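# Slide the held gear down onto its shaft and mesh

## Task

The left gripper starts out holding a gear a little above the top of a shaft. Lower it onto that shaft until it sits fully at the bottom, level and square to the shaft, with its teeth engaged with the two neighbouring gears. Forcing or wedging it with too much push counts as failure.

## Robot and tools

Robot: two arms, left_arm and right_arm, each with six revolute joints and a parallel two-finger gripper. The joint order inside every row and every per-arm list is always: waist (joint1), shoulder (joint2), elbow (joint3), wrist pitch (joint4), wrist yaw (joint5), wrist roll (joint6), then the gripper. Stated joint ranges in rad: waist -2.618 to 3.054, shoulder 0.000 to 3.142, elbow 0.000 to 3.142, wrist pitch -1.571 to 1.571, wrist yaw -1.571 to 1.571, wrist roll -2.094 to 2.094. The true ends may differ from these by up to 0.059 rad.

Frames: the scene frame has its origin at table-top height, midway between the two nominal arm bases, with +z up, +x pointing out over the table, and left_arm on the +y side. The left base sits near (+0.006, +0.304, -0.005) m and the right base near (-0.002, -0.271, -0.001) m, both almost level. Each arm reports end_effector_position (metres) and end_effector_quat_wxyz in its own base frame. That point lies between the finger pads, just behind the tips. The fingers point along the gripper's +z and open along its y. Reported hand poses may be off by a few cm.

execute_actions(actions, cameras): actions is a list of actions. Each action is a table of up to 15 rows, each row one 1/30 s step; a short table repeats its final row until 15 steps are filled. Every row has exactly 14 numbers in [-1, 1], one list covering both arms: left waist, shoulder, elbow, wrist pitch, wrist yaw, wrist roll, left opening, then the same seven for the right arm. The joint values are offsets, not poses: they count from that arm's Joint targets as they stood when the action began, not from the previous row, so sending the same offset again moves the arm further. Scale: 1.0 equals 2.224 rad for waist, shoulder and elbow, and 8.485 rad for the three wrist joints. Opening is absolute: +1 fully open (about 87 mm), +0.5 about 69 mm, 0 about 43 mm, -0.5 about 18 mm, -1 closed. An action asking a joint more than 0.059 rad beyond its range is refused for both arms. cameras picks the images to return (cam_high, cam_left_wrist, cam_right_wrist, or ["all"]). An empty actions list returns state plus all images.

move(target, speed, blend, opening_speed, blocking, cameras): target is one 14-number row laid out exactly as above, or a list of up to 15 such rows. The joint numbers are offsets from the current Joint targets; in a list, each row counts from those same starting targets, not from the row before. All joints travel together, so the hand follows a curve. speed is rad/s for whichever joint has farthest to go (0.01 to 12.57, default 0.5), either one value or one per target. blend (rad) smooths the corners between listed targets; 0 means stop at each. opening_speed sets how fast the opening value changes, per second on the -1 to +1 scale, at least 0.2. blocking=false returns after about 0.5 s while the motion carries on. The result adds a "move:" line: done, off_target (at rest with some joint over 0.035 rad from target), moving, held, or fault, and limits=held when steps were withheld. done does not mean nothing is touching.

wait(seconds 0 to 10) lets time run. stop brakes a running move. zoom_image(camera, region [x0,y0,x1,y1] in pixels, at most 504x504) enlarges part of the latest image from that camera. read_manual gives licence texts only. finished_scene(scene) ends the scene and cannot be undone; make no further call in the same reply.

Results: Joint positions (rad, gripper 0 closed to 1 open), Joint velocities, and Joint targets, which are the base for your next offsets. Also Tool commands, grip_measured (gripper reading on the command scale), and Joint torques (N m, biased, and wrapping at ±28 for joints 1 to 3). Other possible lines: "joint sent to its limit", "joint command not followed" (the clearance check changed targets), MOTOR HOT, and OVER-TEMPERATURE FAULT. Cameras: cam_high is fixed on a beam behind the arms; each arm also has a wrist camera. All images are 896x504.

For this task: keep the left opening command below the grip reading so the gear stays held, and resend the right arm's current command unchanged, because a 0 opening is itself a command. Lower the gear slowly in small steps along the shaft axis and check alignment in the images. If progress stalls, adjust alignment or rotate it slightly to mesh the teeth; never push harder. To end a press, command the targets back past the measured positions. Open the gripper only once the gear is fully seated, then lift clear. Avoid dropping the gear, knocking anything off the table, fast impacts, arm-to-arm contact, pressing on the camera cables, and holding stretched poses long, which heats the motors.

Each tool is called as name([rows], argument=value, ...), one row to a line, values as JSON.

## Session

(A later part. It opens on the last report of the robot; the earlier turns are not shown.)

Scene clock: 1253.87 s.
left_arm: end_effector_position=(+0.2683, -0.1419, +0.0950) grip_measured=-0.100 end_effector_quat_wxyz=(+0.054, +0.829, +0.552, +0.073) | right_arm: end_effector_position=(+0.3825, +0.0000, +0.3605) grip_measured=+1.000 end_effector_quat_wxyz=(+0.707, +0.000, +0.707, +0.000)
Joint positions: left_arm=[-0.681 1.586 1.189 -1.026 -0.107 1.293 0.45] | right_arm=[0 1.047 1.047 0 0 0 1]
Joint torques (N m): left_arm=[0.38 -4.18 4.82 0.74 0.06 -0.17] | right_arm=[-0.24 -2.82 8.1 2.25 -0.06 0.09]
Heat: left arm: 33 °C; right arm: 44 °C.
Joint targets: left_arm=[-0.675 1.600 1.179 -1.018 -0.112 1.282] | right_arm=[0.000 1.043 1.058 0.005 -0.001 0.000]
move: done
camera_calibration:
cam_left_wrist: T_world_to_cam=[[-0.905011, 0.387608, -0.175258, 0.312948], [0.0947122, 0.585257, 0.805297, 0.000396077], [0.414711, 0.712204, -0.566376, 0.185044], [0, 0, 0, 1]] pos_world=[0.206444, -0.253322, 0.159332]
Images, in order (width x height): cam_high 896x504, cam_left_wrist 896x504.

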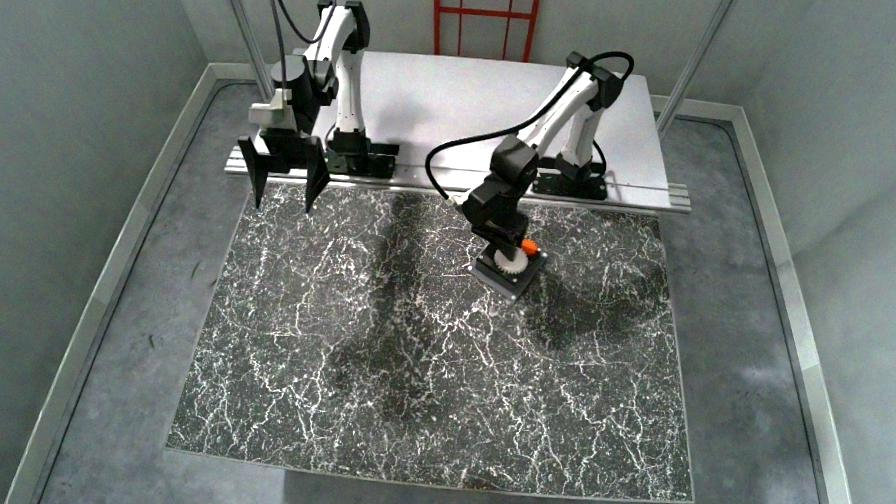

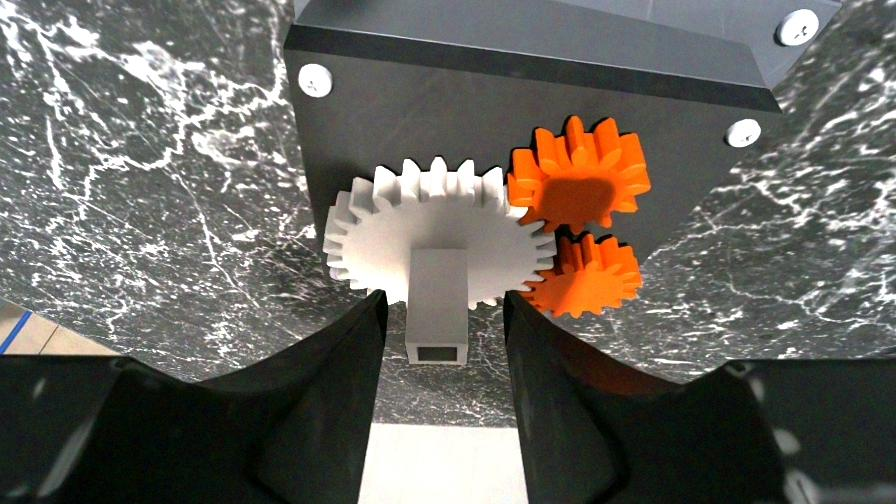

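move([
  [0.002,-0.02,0.035,-0.011,0,0,-0.1,0,0,0,0,0,0,1],
  [0.004,-0.038,0.065,-0.0213,0,0,-0.1,0,0,0,0,0,0,1],
], speed=0.25, blend=[0.02,0], cameras=["cam_high","cam_left_wrist"])

zoom_image(camera="cam_left_wrist", region=[300, 160, 680, 440])

zoom_image(camera="cam_high", region=[485, 230, 545, 290])

Scene clock: 1274.37 s.
left_arm: end_effector_position=(+0.2637, -0.1368, +0.1348) grip_measured=-0.100 end_effector_quat_wxyz=(+0.057, +0.827, +0.554, +0.074) | right_arm: end_effector_position=(+0.3825, +0.0000, +0.3605) grip_measured=+1.000 end_effector_quat_wxyz=(+0.707, +0.000, +0.707, +0.000)
Joint positions: left_arm=[-0.677 1.543 1.304 -1.177 -0.107 1.293 0.45] | right_arm=[0 1.047 1.047 0 0 0 1]
Joint torques (N m): left_arm=[0.84 -7.16 7.24 0.5 0.06 -0.18] | right_arm=[-0.24 -2.85 8.1 2.25 -0.07 0.09]
Heat: left arm: 33 °C; right arm: 44 °C.
Joint targets: left_arm=[-0.666 1.516 1.324 -1.199 -0.112 1.282] | right_arm=[0.000 1.043 1.058 0.005 -0.001 0.000]
move: done
camera_calibration:
cam_left_wrist: T_world_to_cam=[[-0.905537, 0.383341, -0.181807, 0.314262], [0.0881361, 0.589136, 0.803213, -0.0315787], [0.415013, 0.711315, -0.567271, 0.205776], [0, 0, 0, 1]] pos_world=[0.201959, -0.248237, 0.19923]
Images, in order (width x height): cam_high 896x504, cam_left_wrist 896x504.

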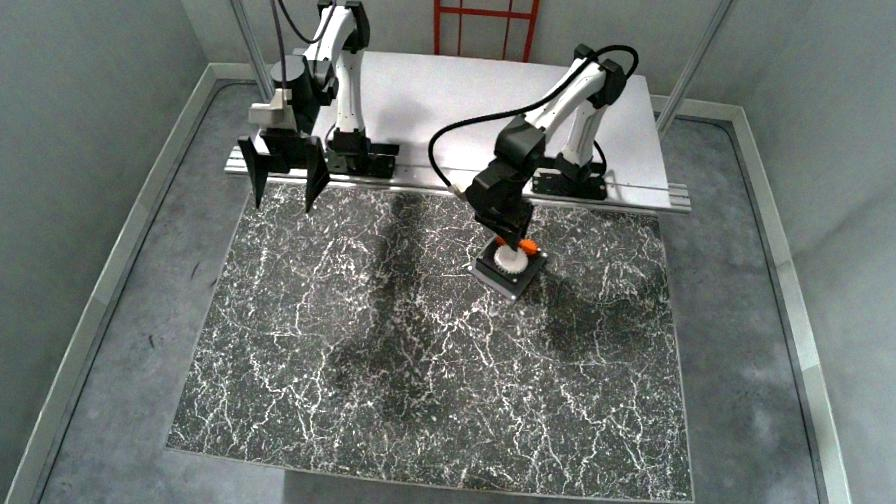

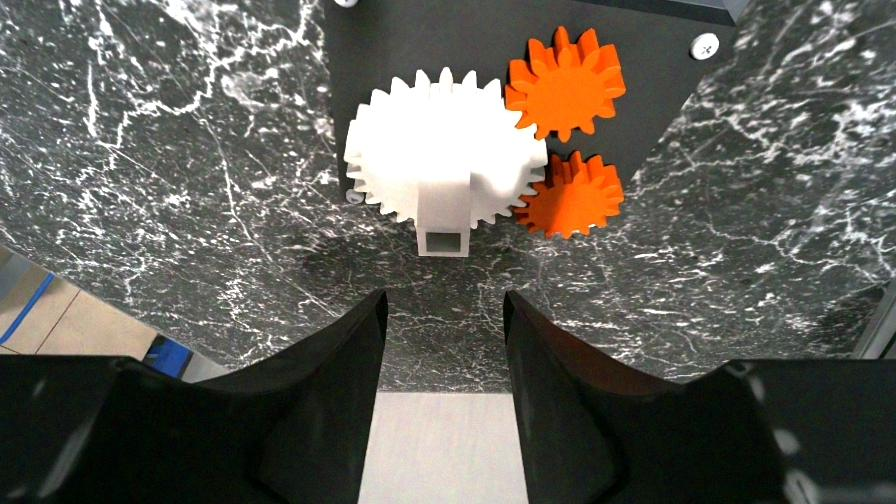

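Scaled by 1.326 from the camera's 896x504 image, which has a finer 1280x720 frame.

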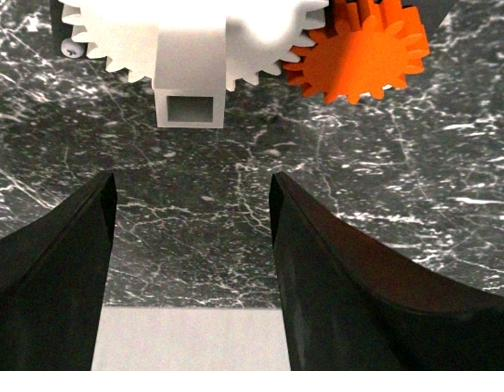

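Scaled by 8.400 from the camera's 896x504 image, which has a finer 1280x720 frame.

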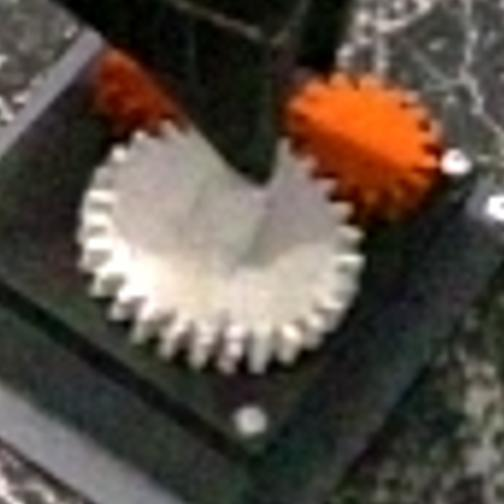

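zoom_image(camera="cam_left_wrist", region=[460, 20, 640, 250])

zoom_image(camera="cam_left_wrist", region=[330, 50, 570, 270])

Scaled by 2.191 from the camera's 896x504 image, which has a finer 1280x720 frame.

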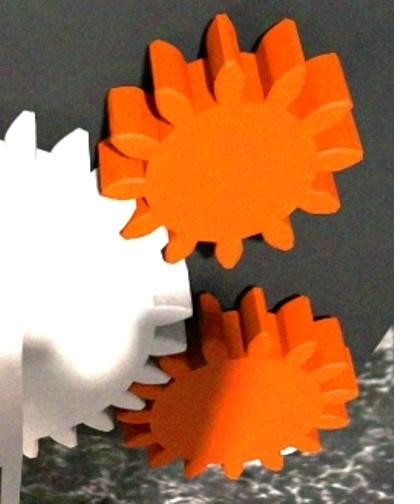

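Scaled by 2.100 from the camera's 896x504 image, which has a finer 1280x720 frame.

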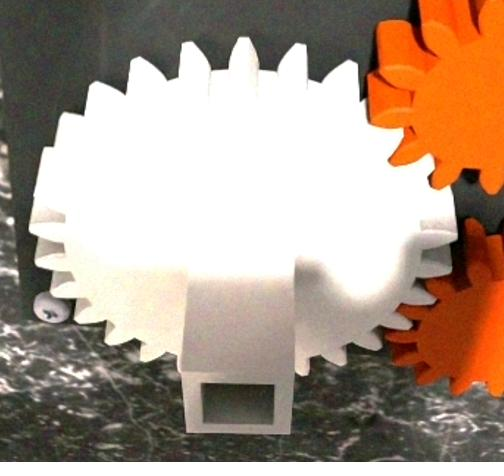

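zoom_image(camera="cam_left_wrist", region=[495, 70, 565, 140])

zoom_image(camera="cam_left_wrist", region=[495, 150, 565, 220])

zoom_image(camera="cam_left_wrist", region=[340, 60, 440, 220])

Scaled by 7.200 from the camera's 896x504 image, which has a finer 1280x720 frame.

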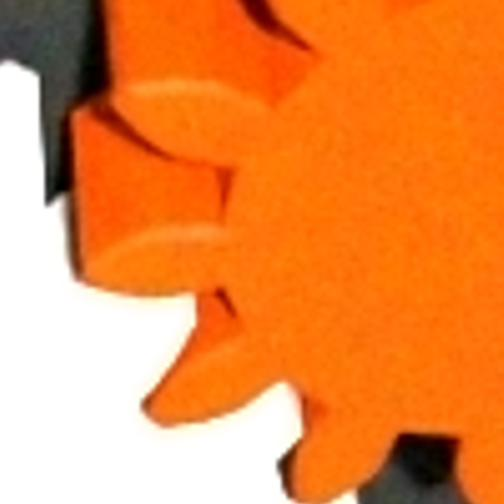

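Scaled by 7.200 from the camera's 896x504 image, which has a finer 1280x720 frame.

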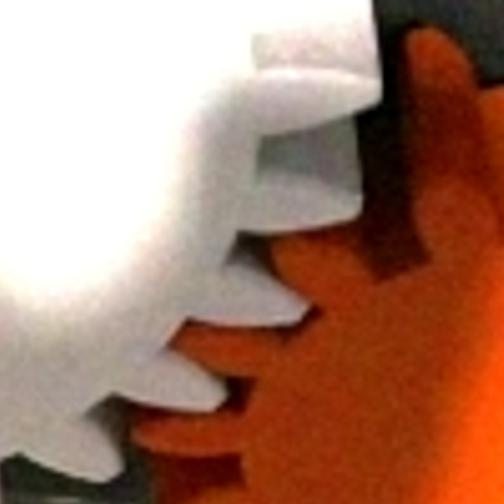

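Scaled by 3.150 from the camera's 896x504 image, which has a finer 1280x720 frame.

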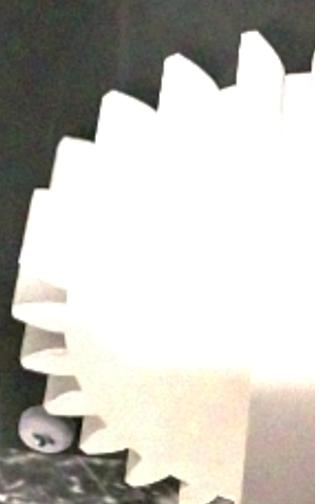

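finished_scene(scene=2)

The scene is finished: the task was done.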